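## Task

Grasp the bottle whose cap is blue and raise it upright by more than half of its own height, keeping it up there until the scene ends. Other bottles may be shoved out of the way, but every one of them has to be upright at the end.

## Robot and tools

Robot: one arm (yam_ultra) with a two-finger parallel gripper, on a table, with a two-camera stand next to it. Its six revolute joints have cheap, backlash-prone drives and weak wrists. Cameras: cam_head_left, cam_head_right, cam_wrist (each 672x504).

Frames. The scene frame has its origin on the table top under the arm base, +z up, +y to the left when facing +x. The arm base sits at (0, 0, +0.246) m and is tilted; in the base frame, true up is (-0.338, +0.563, +0.755), so base +z is not vertical. Every printed hand pose, target, velocity and camera pose, and every offset you send, uses the base frame axes. Rotations in an offset pivot about the Hand target position. The gripper's fingers point along its own +z and spread along its y. end_effector_position is the point between the pads, roughly 1 cm inside the fingertips. Reported poses can be off by a few cm, more when reaching far.

The row. Both motion tools use rows of 7 numbers, each in [-1, 1]: dx, dy, dz, rx, ry, rz, opening. The first six are an offset (not a pose) from the Hand target as it stands when the action or move begins; 1.0 equals 0.6 m for dx/dy/dz and 180 degrees for rotation; rx, ry, rz form a single rotation vector. A translation longer than 1.0 may be scaled down along its direction. The seventh number, opening, is absolute: +1 fully open (0.094 m), -1 closed. There is only one arm, so a call carries one list of rows, no per-arm split.

execute_actions(actions, cameras). actions is a list of actions; each action is a table of up to 15 rows, one per 1/30 s step; a short table repeats its last row. All rows in one action count from the same start pose, and each new action starts from the current Hand target, so sending the same offset twice moves twice. An empty list returns state plus all camera images. cameras: list of names, ["all"], or [].

move(target, speed, blend, opening_speed, grip_force, blocking, cameras). target is one row or up to 15 rows, all offsets from the same starting Hand target. speed: path top speed in m/s, 0.002 to 2.9 (default 0.25), turning limited to twice that in rad/s; one value or one per target. blend: corner rounding radius in m (0 = stop at each). opening_speed: rate of the commanded opening, per second on the -1..+1 scale, at least 0.2. grip_force: newtons per pad, 10 to 50, stays until changed; lower force closes slowly. blocking=false returns after about 0.5 s while motion continues. The path does not avoid obstacles; faster moves lag, stray and hit harder. Keep paths away from the arm's own base, which can flip the shoulder posture. The result adds a move: line; done means resting within 10 mm and 2 degrees of the target; off_target, moving, held, fault are other endings; limits=paced means clipping, limits=held means withheld steps. Neither done nor off_target proves contact or its absence.

wait(seconds 0 to 10): lets time pass while holding the last command. stop(): brakes a running move. zoom_image(camera, region [x0,y0,x1,y1] in pixels, at most 504x504) from the latest image of that camera. read_manual(section): licence texts only. finished_scene(scene): ends the current scene irreversibly; after ending scene 1 issue no further calls in that reply.

Control behaviour. Commanded orientation is clipped to 40 degrees from the measured one each step. The Hand target line is your last command after clipping; the gripper often stops short of it, by up to a few cm from friction or load. Repeating a zero action re-requests it; if still short, send the gap as an offset. To end a push, command a target back past the gripper.

Results. State gives end_effector_position (m) and end_effector_quat_wxyz in the base frame, Joint positions (last number = finger opening in m), joint torques (wrapping at ±28 N m for joints 1-3), grip_measured (same scale as opening; empty reads up to ~2.5 mm wide, a squeezed hard part reads up to ~3 mm narrower, more for round parts), grip_effort_nm (motor effort, negative closing; not a pad force), Tool commands, and Joint velocities (may read within noise). execute_actions results also list positions at some steps.

Gripping. Fingers go to where grip_measured shows your number; squeeze rises about 1 N per 0.001 below first contact, then jumps to the force limit near 20 N. For bottles, a close to about 0.06 to 0.11 below the touch reading holds firmly. Release by commanding well above grip_measured.

Avoid: knocking bottles over or off the table, fast impacts, pressing hard into the table or the camera stand, dropping or releasing moving objects. Heat builds when holding loads, stretched postures or pushing into unreachable poses; MOTOR HOT appears at 75 °C, a fault folds the arm at 90 °C, and at 100 °C it collapses.

Each tool is called as name(argument=value, ...) on one line, values as JSON.

## Session

execute_actions(actions=[])

Scene clock: 0.00 s.
end_effector_position=(+0.5940, +0.0476, +0.0407) grip_measured=+1.000 grip_effort_nm=n/a end_effector_quat_wxyz=(+0.307, -0.377, +0.856, -0.175)
Joint positions: [0.123 2.302 1.716 -0.276 0.148 -0.762 0.094]
Joint velocities: within noise
Joint torques (N m): no reading
Heat: 40 °C.
Hand target: +0.5966, +0.0649, +0.0535; +0.323, -0.389, +0.846, -0.167
Tool commands: gripper/opening=+1.0

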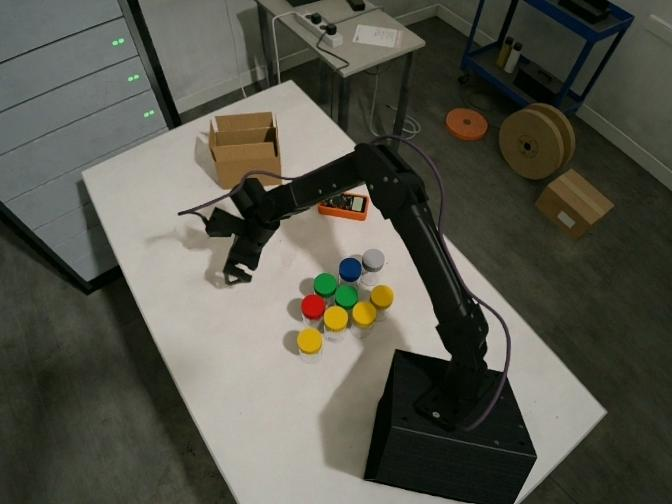

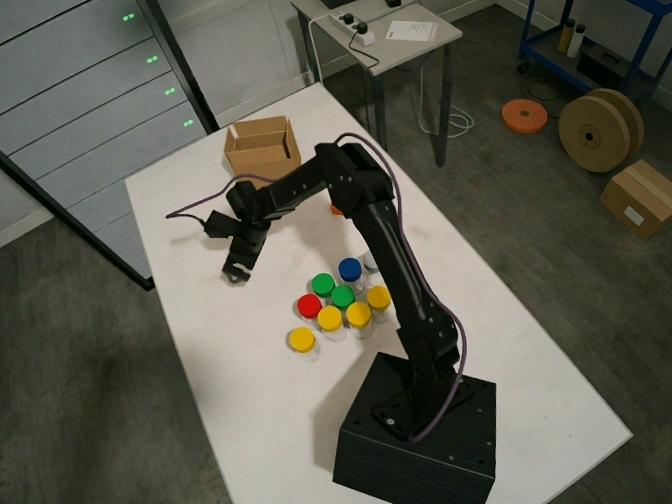

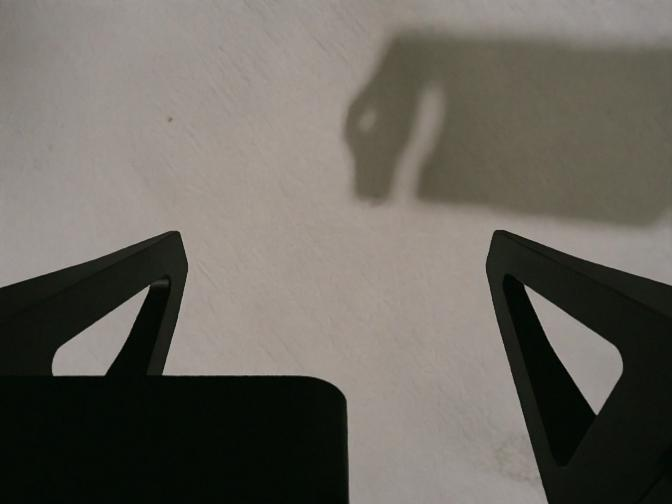

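move(target=[-0.357,-0.010,0.176,-0.255,0.160,0.067,1], speed=0.4, cameras=["all"])

zoom_image(camera="cam_head_left", region=[270, 220, 430, 380])

Scene clock: 18.43 s.
end_effector_position=(+0.3868, +0.0463, +0.1471) grip_measured=+1.000 grip_effort_nm=-0.02 end_effector_quat_wxyz=(-0.068, -0.586, +0.730, -0.344)
Joint positions: [0.425 1.917 1.622 -1.227 0.716 -0.946 0.094]
Joint torques (N m): [8.62 -9.28 5.64 -0.04 0.04 0.04]
Heat: 41 °C.
Hand target: +0.3824, +0.0589, +0.1591; -0.052, -0.595, +0.723, -0.347
Off the commanded pose: 0.018 m, 2 deg.
move: off_target

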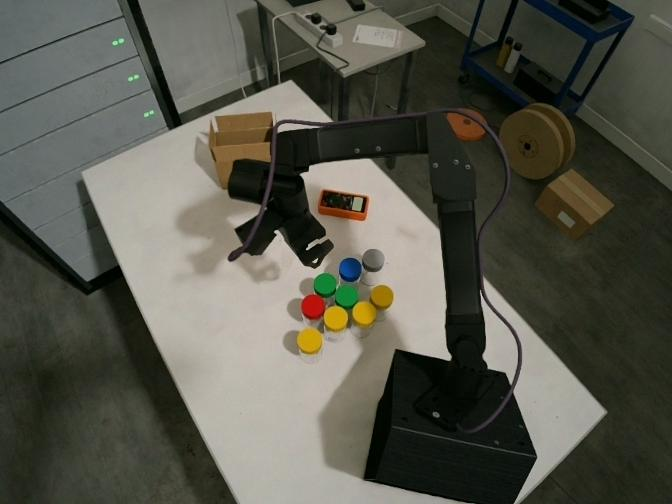

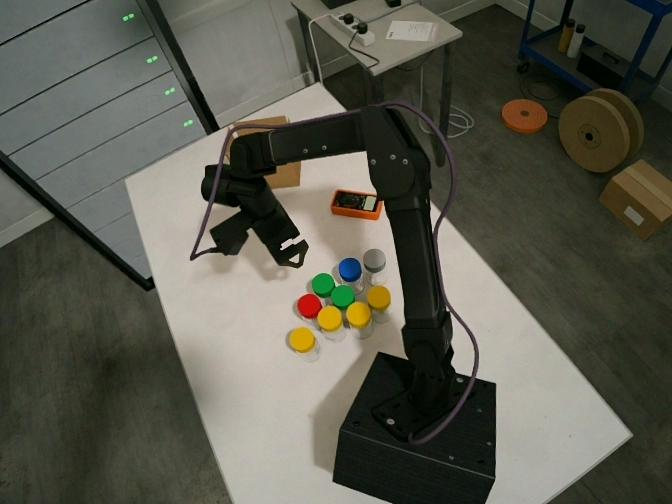

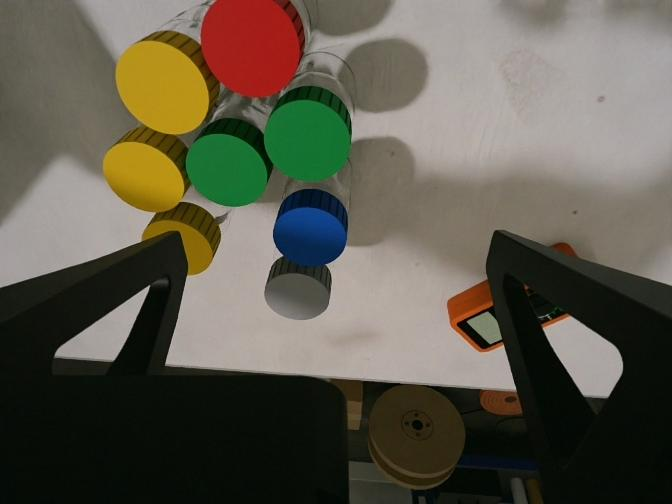

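Scaled by 3.150.

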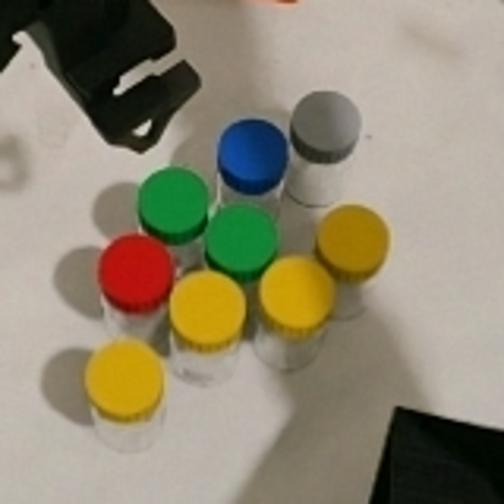

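move(target=[-0.015,-0.168,-0.0535,0,0,0,0.49], cameras=["all"])

Scene clock: 26.87 s.
end_effector_position=(+0.3742, -0.0474, +0.1193) grip_measured=+0.492 grip_effort_nm=-0.11 end_effector_quat_wxyz=(-0.071, -0.590, +0.725, -0.349)
Joint positions: [0.18 1.724 1.253 -0.839 0.688 -1.28 0.07]
Joint torques (N m): [4.75 -9.81 4.19 0.16 -0.19 -0.11]
Heat: 41 °C.
Hand target: +0.3734, -0.0419, +0.1270; -0.052, -0.595, +0.723, -0.347
Off the commanded pose: 0.010 m, 2 deg.
move: done

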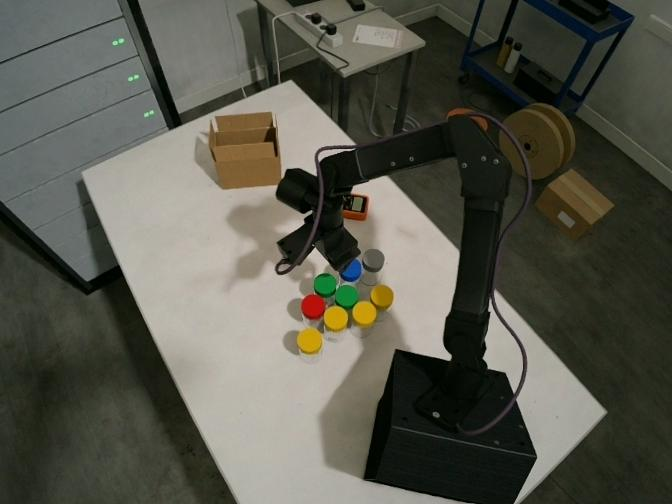

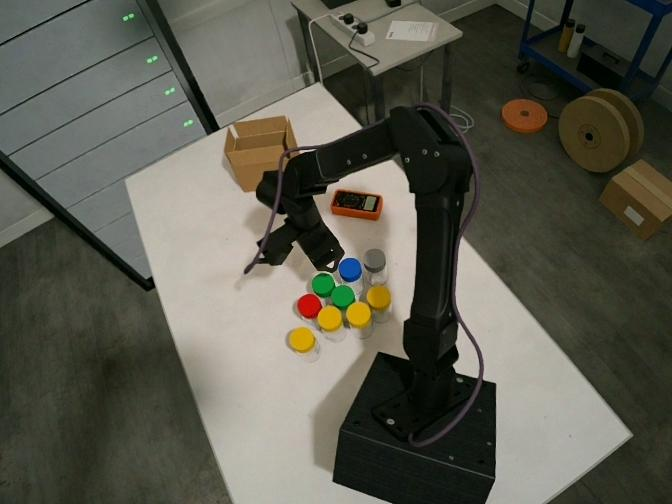

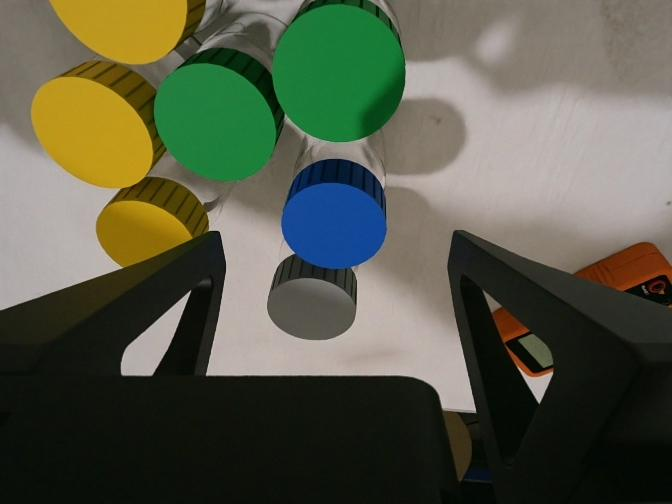

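move(target=[-0.004,-0.079,-0.005,0,0,0,0.62], cameras=["all"])

zoom_image(camera="cam_head_right", region=[260, 210, 440, 370])

Scene clock: 34.57 s.
end_effector_position=(+0.3712, -0.0940, +0.1154) grip_measured=+0.618 grip_effort_nm=0.07 end_effector_quat_wxyz=(-0.071, -0.591, +0.725, -0.347)
Joint positions: [0.034 1.675 1.174 -0.705 0.639 -1.455 0.076]
Joint torques (N m): [4.07 -10.18 3.97 0.14 -0.17 -0.12]
Heat: 41 °C.
Hand target: +0.3710, -0.0893, +0.1240; -0.052, -0.595, +0.723, -0.347
Off the commanded pose: 0.010 m, 2 deg.
move: done

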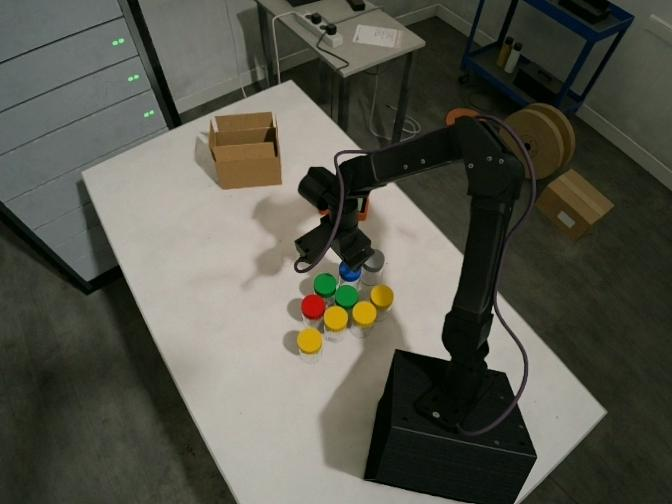

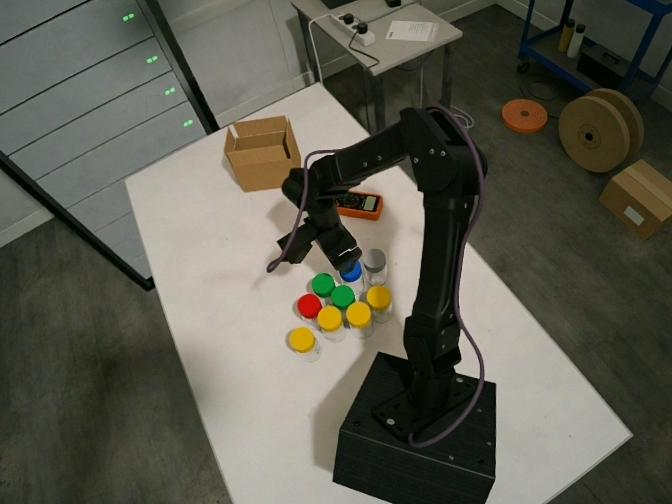

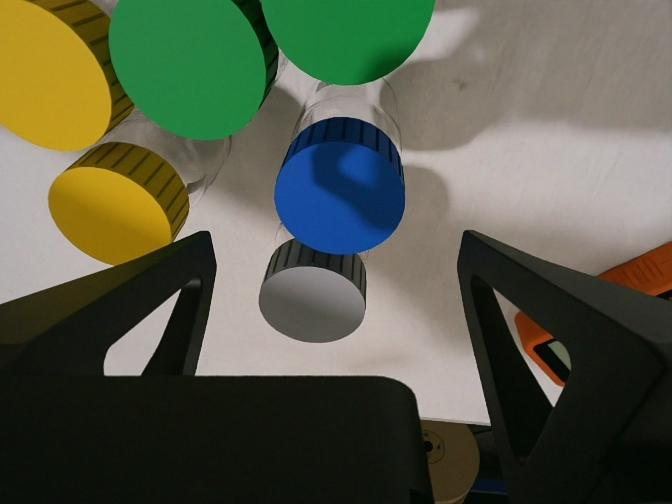

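Scaled by 2.800.

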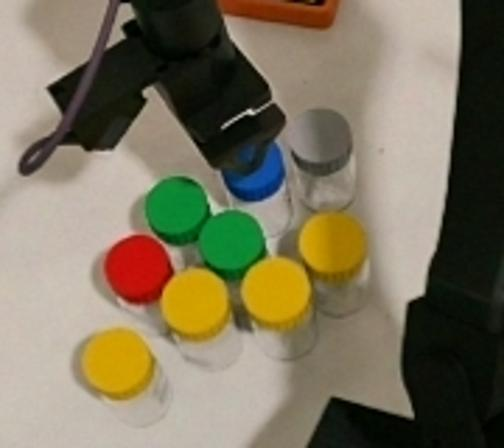

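move(target=[0.0148,-0.0595,-0.0373,0,0,0,0.62], speed=0.12, cameras=["cam_wrist","cam_head_right"])

zoom_image(camera="cam_head_right", region=[260, 210, 440, 370])

Scene clock: 41.70 s.
end_effector_position=(+0.3794, -0.1295, +0.1082) grip_measured=+0.618 grip_effort_nm=0.07 end_effector_quat_wxyz=(-0.056, -0.583, +0.727, -0.358)
Joint positions: [-0.078 1.675 1.122 -0.541 0.591 -1.578 0.076]
Joint torques (N m): [3.7 -6.71 3.81 0.22 -0.17 -0.1]
Heat: 40 °C.
Hand target: +0.3798, -0.1250, +0.1017; -0.052, -0.595, +0.723, -0.347
Off the commanded pose: 0.008 m, 2 deg.
move: done
Images, in order (width x height): cam_head_right 672x504, cam_wrist 672x504.

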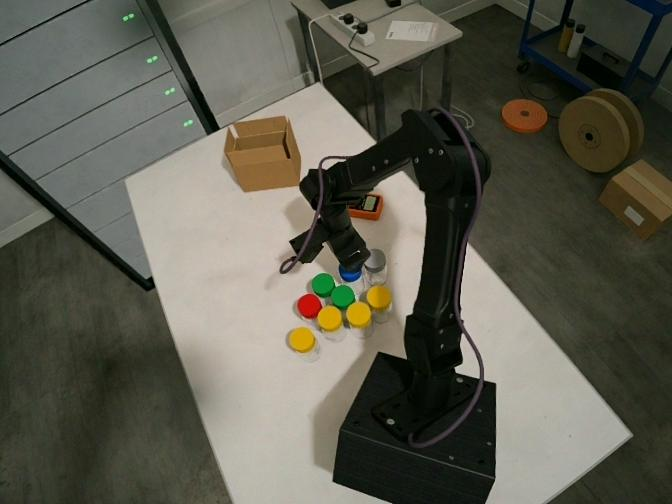

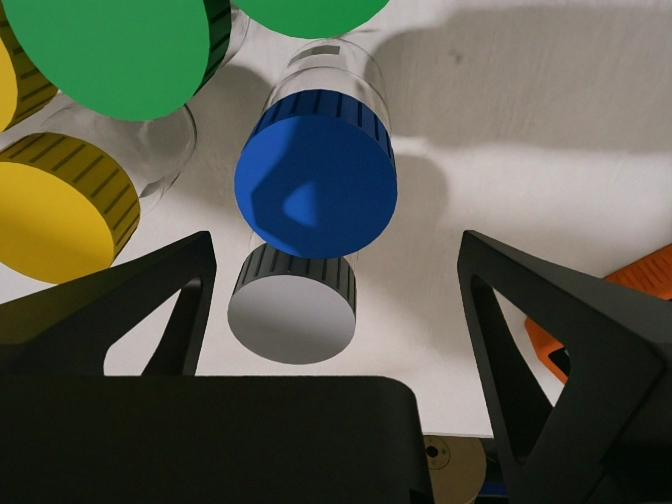

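Scaled by 2.800.

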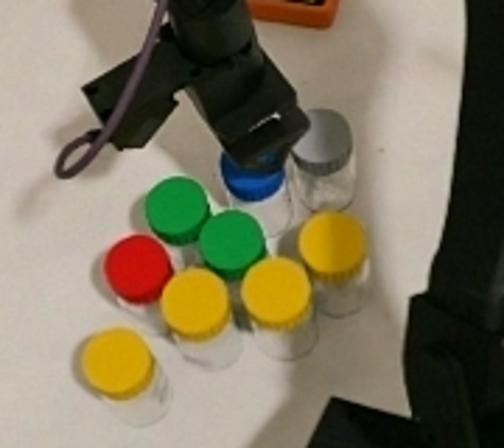

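move(target=[0.0165,-0.0185,-0.063,0,0,0,0.62], speed=0.08, cameras=["cam_wrist"])

Scene clock: 47.87 s.
end_effector_position=(+0.3895, -0.1397, +0.0711) grip_measured=+0.618 grip_effort_nm=0.08 end_effector_quat_wxyz=(-0.055, -0.584, +0.726, -0.358)
Joint positions: [-0.107 1.764 1.064 -0.374 0.576 -1.612 0.076]
Joint torques (N m): [3.7 -6.56 3.41 0.23 -0.18 -0.11]
Heat: 40 °C.
Hand target: +0.3897, -0.1361, +0.0639; -0.052, -0.595, +0.723, -0.347
Off the commanded pose: 0.008 m, 2 deg.
move: done
Images, in order (width x height): cam_wrist 672x504.

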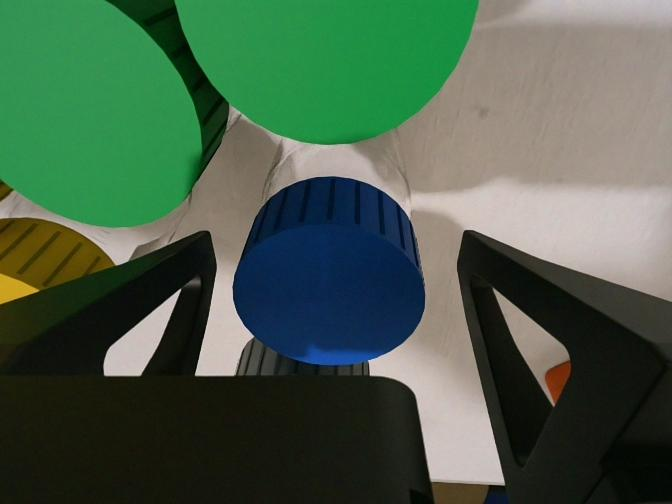

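move(target=[[0,0,0,0,0,0,-0.15],[-0.059,0.0985,0.132,0,0,0,-0.15]], speed=0.1, opening_speed=0.7, cameras=["all"])

zoom_image(camera="cam_head_right", region=[260, 190, 440, 370])

Scene clock: 54.20 s.
end_effector_position=(+0.3504, -0.0888, +0.1248) grip_measured=+0.132 grip_effort_nm=-1.05 end_effector_quat_wxyz=(-0.072, -0.590, +0.730, -0.337)
Joint positions: [0.048 1.604 1.15 -0.783 0.631 -1.421 0.053]
Joint torques (N m): [6.31 -9.52 7.19 -0.11 0.02 0.04]
Heat: 40 °C.
Hand target: +0.3543, -0.0770, +0.1431; -0.052, -0.595, +0.723, -0.347
Off the commanded pose: 0.022 m, 3 deg.
move: off_target

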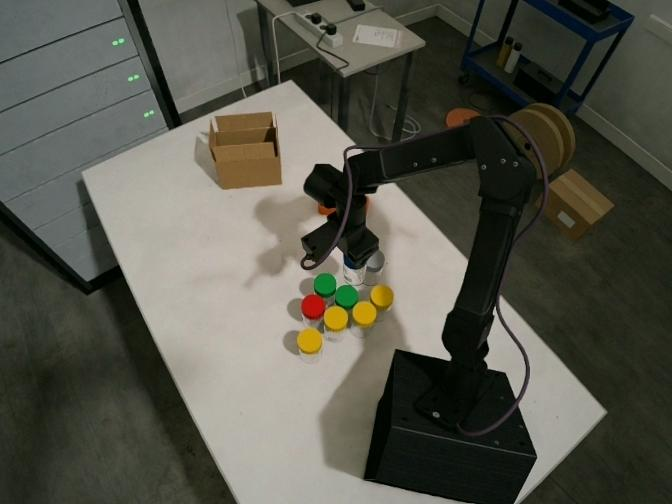

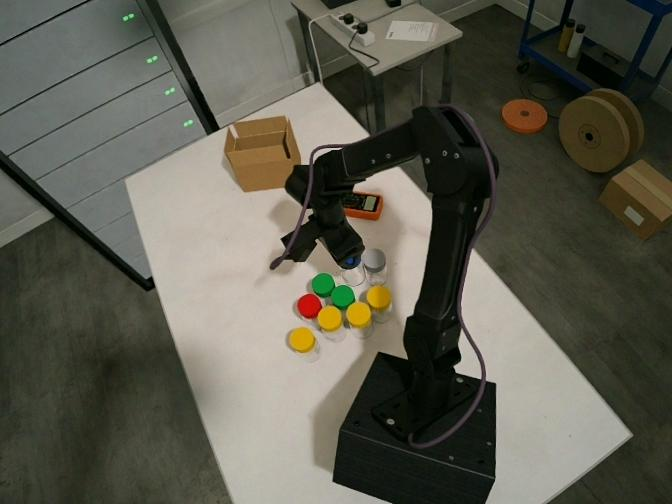

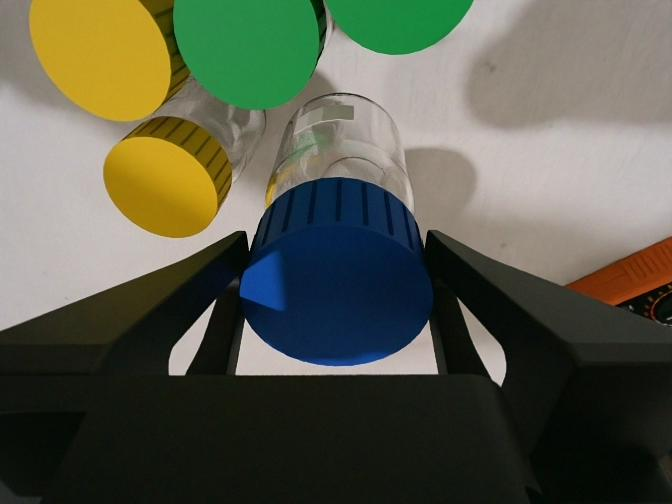

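Scaled by 2.800.

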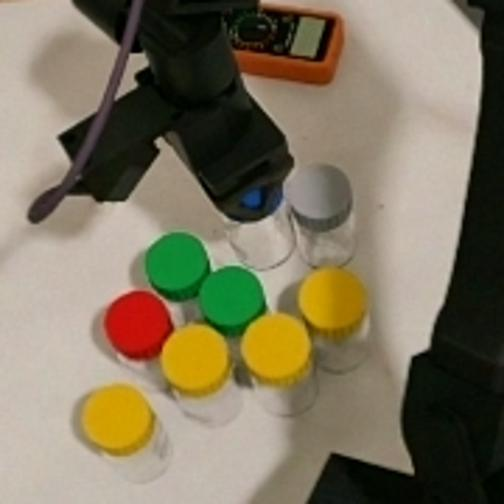

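finished_scene(scene=2)

The scene is finished: the task was done.


## Next scene

Grasp the bottle whose cap is yellow and raise it upright by more than half of its own height, keeping it up there until the scene ends. Other bottles may be shoved out of the way, but every one of them has to be upright at the end.

execute_actions(actions=[])

zoom_image(camera="cam_head_left", region=[260, 210, 430, 380])

Scene clock: 0.00 s.
end_effector_position=(+0.0704, -0.2260, +0.3264) grip_measured=+1.000 grip_effort_nm=n/a end_effector_quat_wxyz=(+0.484, +0.860, +0.124, -0.103)
Joint positions: [-0.733 0.876 1.251 -1.139 0.742 1.792 0.094]
Joint velocities: within noise
Joint torques (N m): no reading
Heat: 37 °C.
Hand target: +0.0621, -0.2242, +0.3334; +0.491, +0.856, +0.116, -0.112
Tool commands: gripper/opening=+1.0

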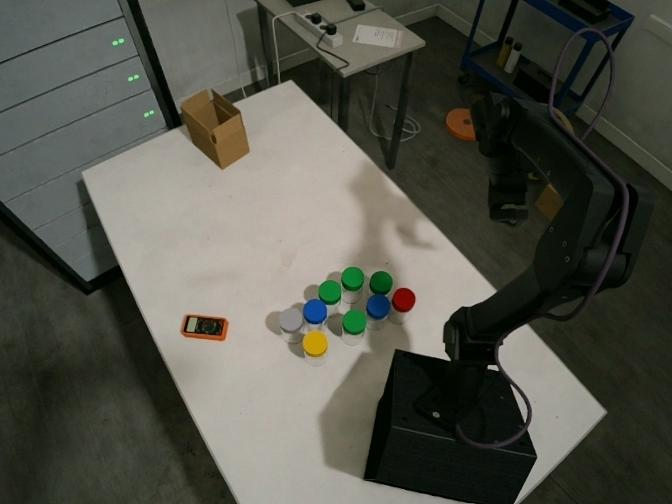

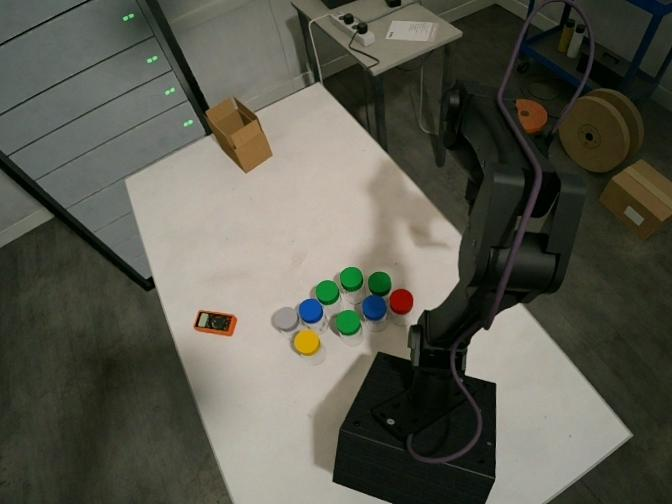

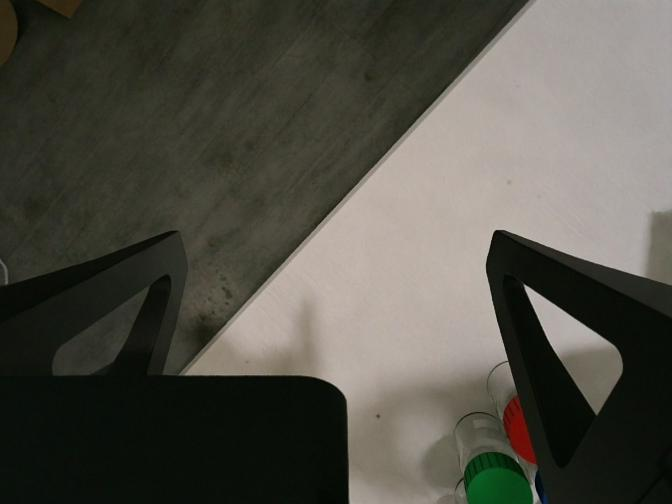

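Scaled by 2.965.

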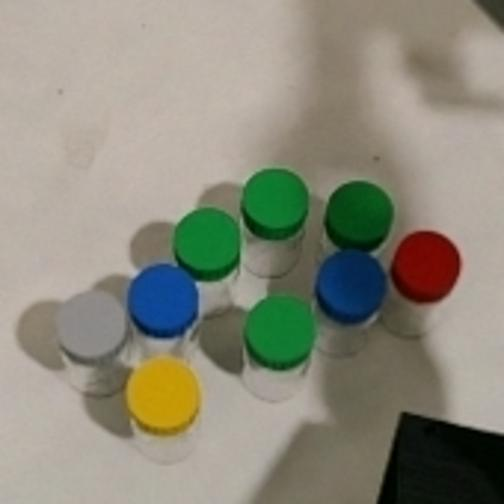

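move(target=[[0.411,0.354,-0.015,-0.013,0.27,0.29,0.6],[0.517,0.515,-0.364,-0.023,0.48,0.52,0.6]], speed=0.4, blend=[0.06,0], cameras=["all"])

Scene clock: 20.07 s.
end_effector_position=(+0.3735, +0.0716, +0.1157) grip_measured=+0.602 grip_effort_nm=-0.11 end_effector_quat_wxyz=(+0.239, +0.236, +0.907, -0.254)
Joint positions: [0.502 1.934 1.523 -1.161 0.713 1.011 0.075]
Joint torques (N m): [8.58 -6.11 4.71 0.2 -0.02 -0.09]
Heat: 38 °C.
Hand target: +0.3723, +0.0848, +0.1150; +0.246, +0.220, +0.910, -0.250
Off the commanded pose: 0.013 m, 2 deg.
move: off_target

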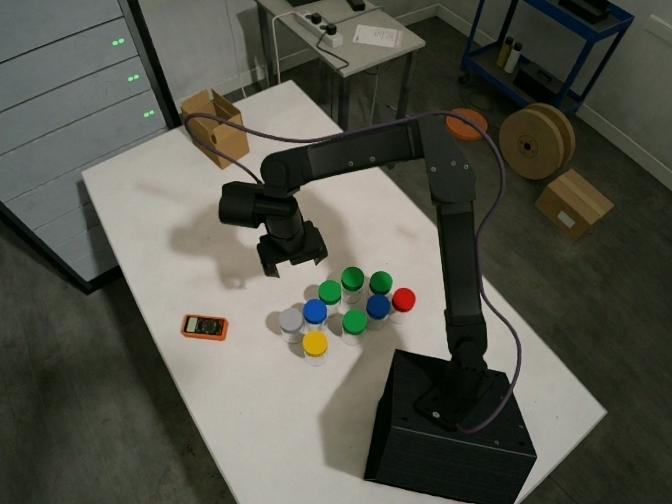

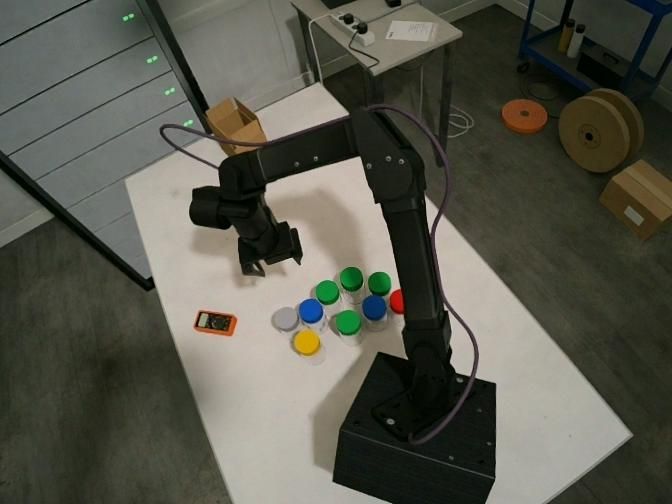

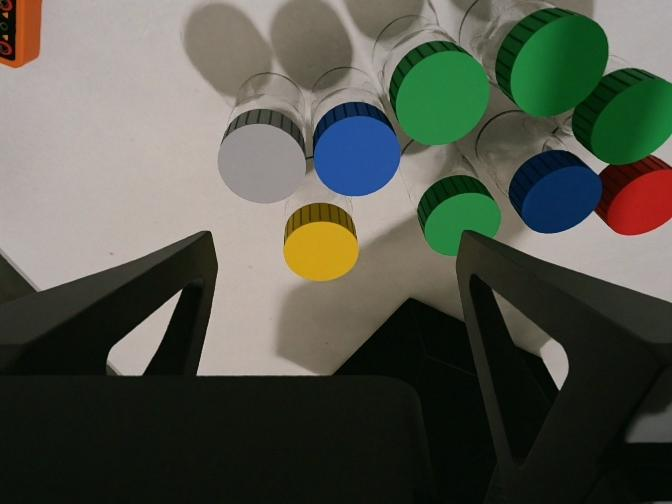

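move(target=[-0.076,-0.030,-0.239,0,0,0,0.6], speed=0.2, cameras=["cam_wrist"])

Scene clock: 26.30 s.
end_effector_position=(+0.3264, +0.0557, -0.0283) grip_measured=+0.602 grip_effort_nm=-0.11 end_effector_quat_wxyz=(+0.235, +0.231, +0.910, -0.253)
Joint positions: [0.526 2.023 1.006 -0.576 0.705 1.033 0.075]
Joint torques (N m): [8.35 -5.24 3.86 0.2 0.05 0.04]
Heat: 38 °C.
Hand target: +0.3267, +0.0668, -0.0284; +0.246, +0.220, +0.910, -0.250
Off the commanded pose: 0.011 m, 2 deg.
move: off_target
Images, in order (width x height): cam_wrist 672x504.

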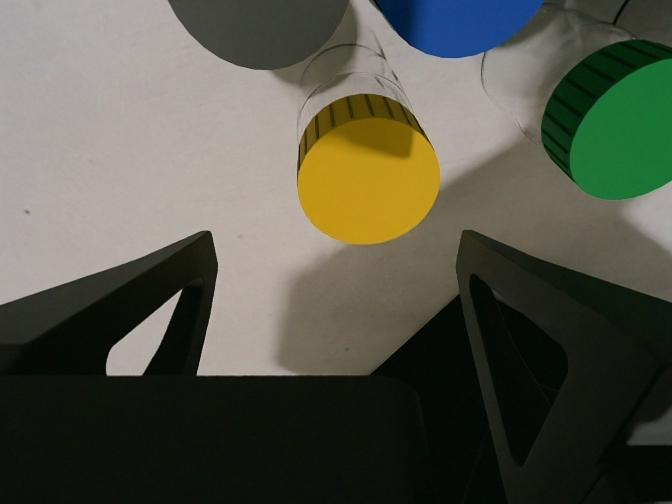

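move(target=[[0.001,-0.018,0.011,0,0,0,0.75],[0.0255,-0.071,-0.0605,0,0,0,0.75],[0.0255,-0.071,-0.0605,0,0,0,-0.15],[-0.0335,0.0275,0.0715,0,0,0,-0.15]], speed=0.1, blend=[0.008,0,0,0], opening_speed=0.7, cameras=["all"])

Scene clock: 35.90 s.
end_effector_position=(+0.3020, +0.0678, +0.0004) grip_measured=+0.134 grip_effort_nm=-1.05 end_effector_quat_wxyz=(+0.226, +0.225, +0.909, -0.266)
Joint positions: [0.605 1.943 1.026 -0.776 0.705 1.136 0.053]
Joint torques (N m): [8.16 -7.91 6.42 -0.11 0.02 0.06]
Heat: 38 °C.
Hand target: +0.3066, +0.0833, +0.0145; +0.246, +0.220, +0.910, -0.250
Off the commanded pose: 0.021 m, 3 deg.
move: off_target; blend cut to 0 m at target 1

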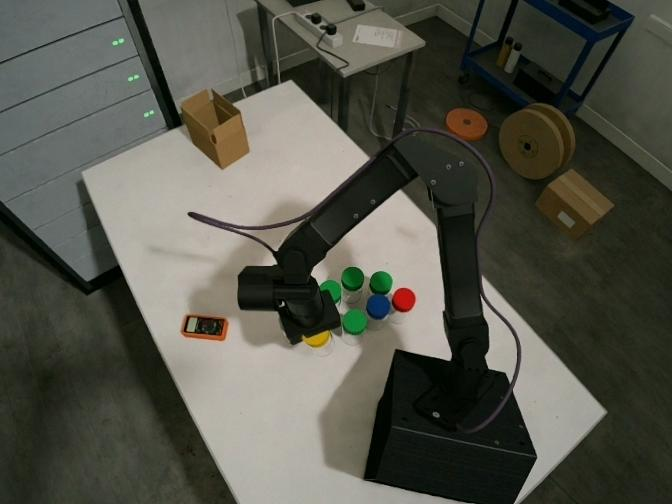

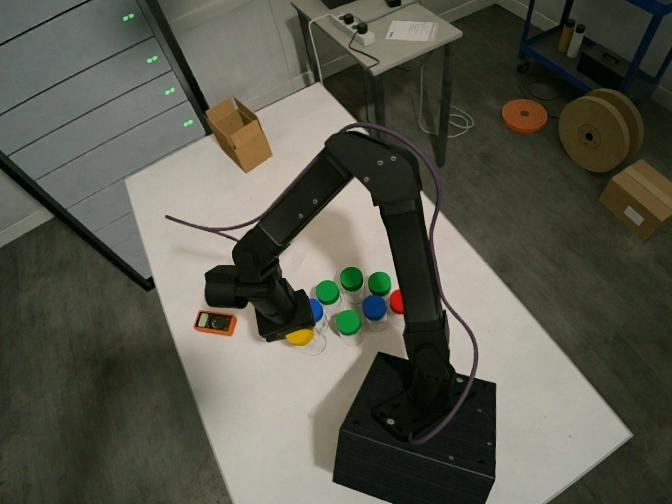

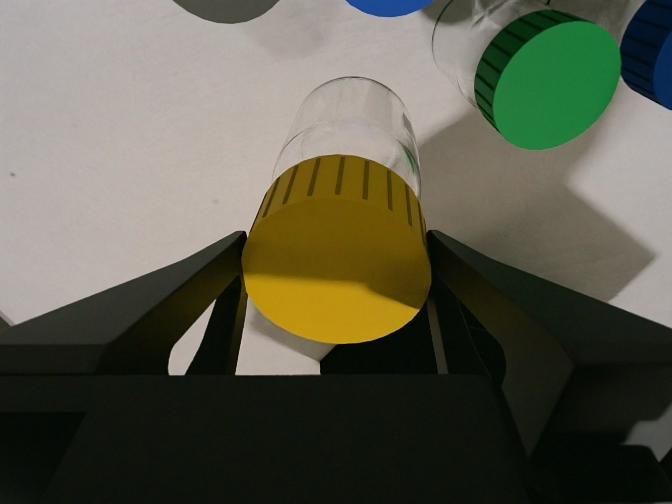

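finished_scene(scene=3)

The scene is finished: the task was done.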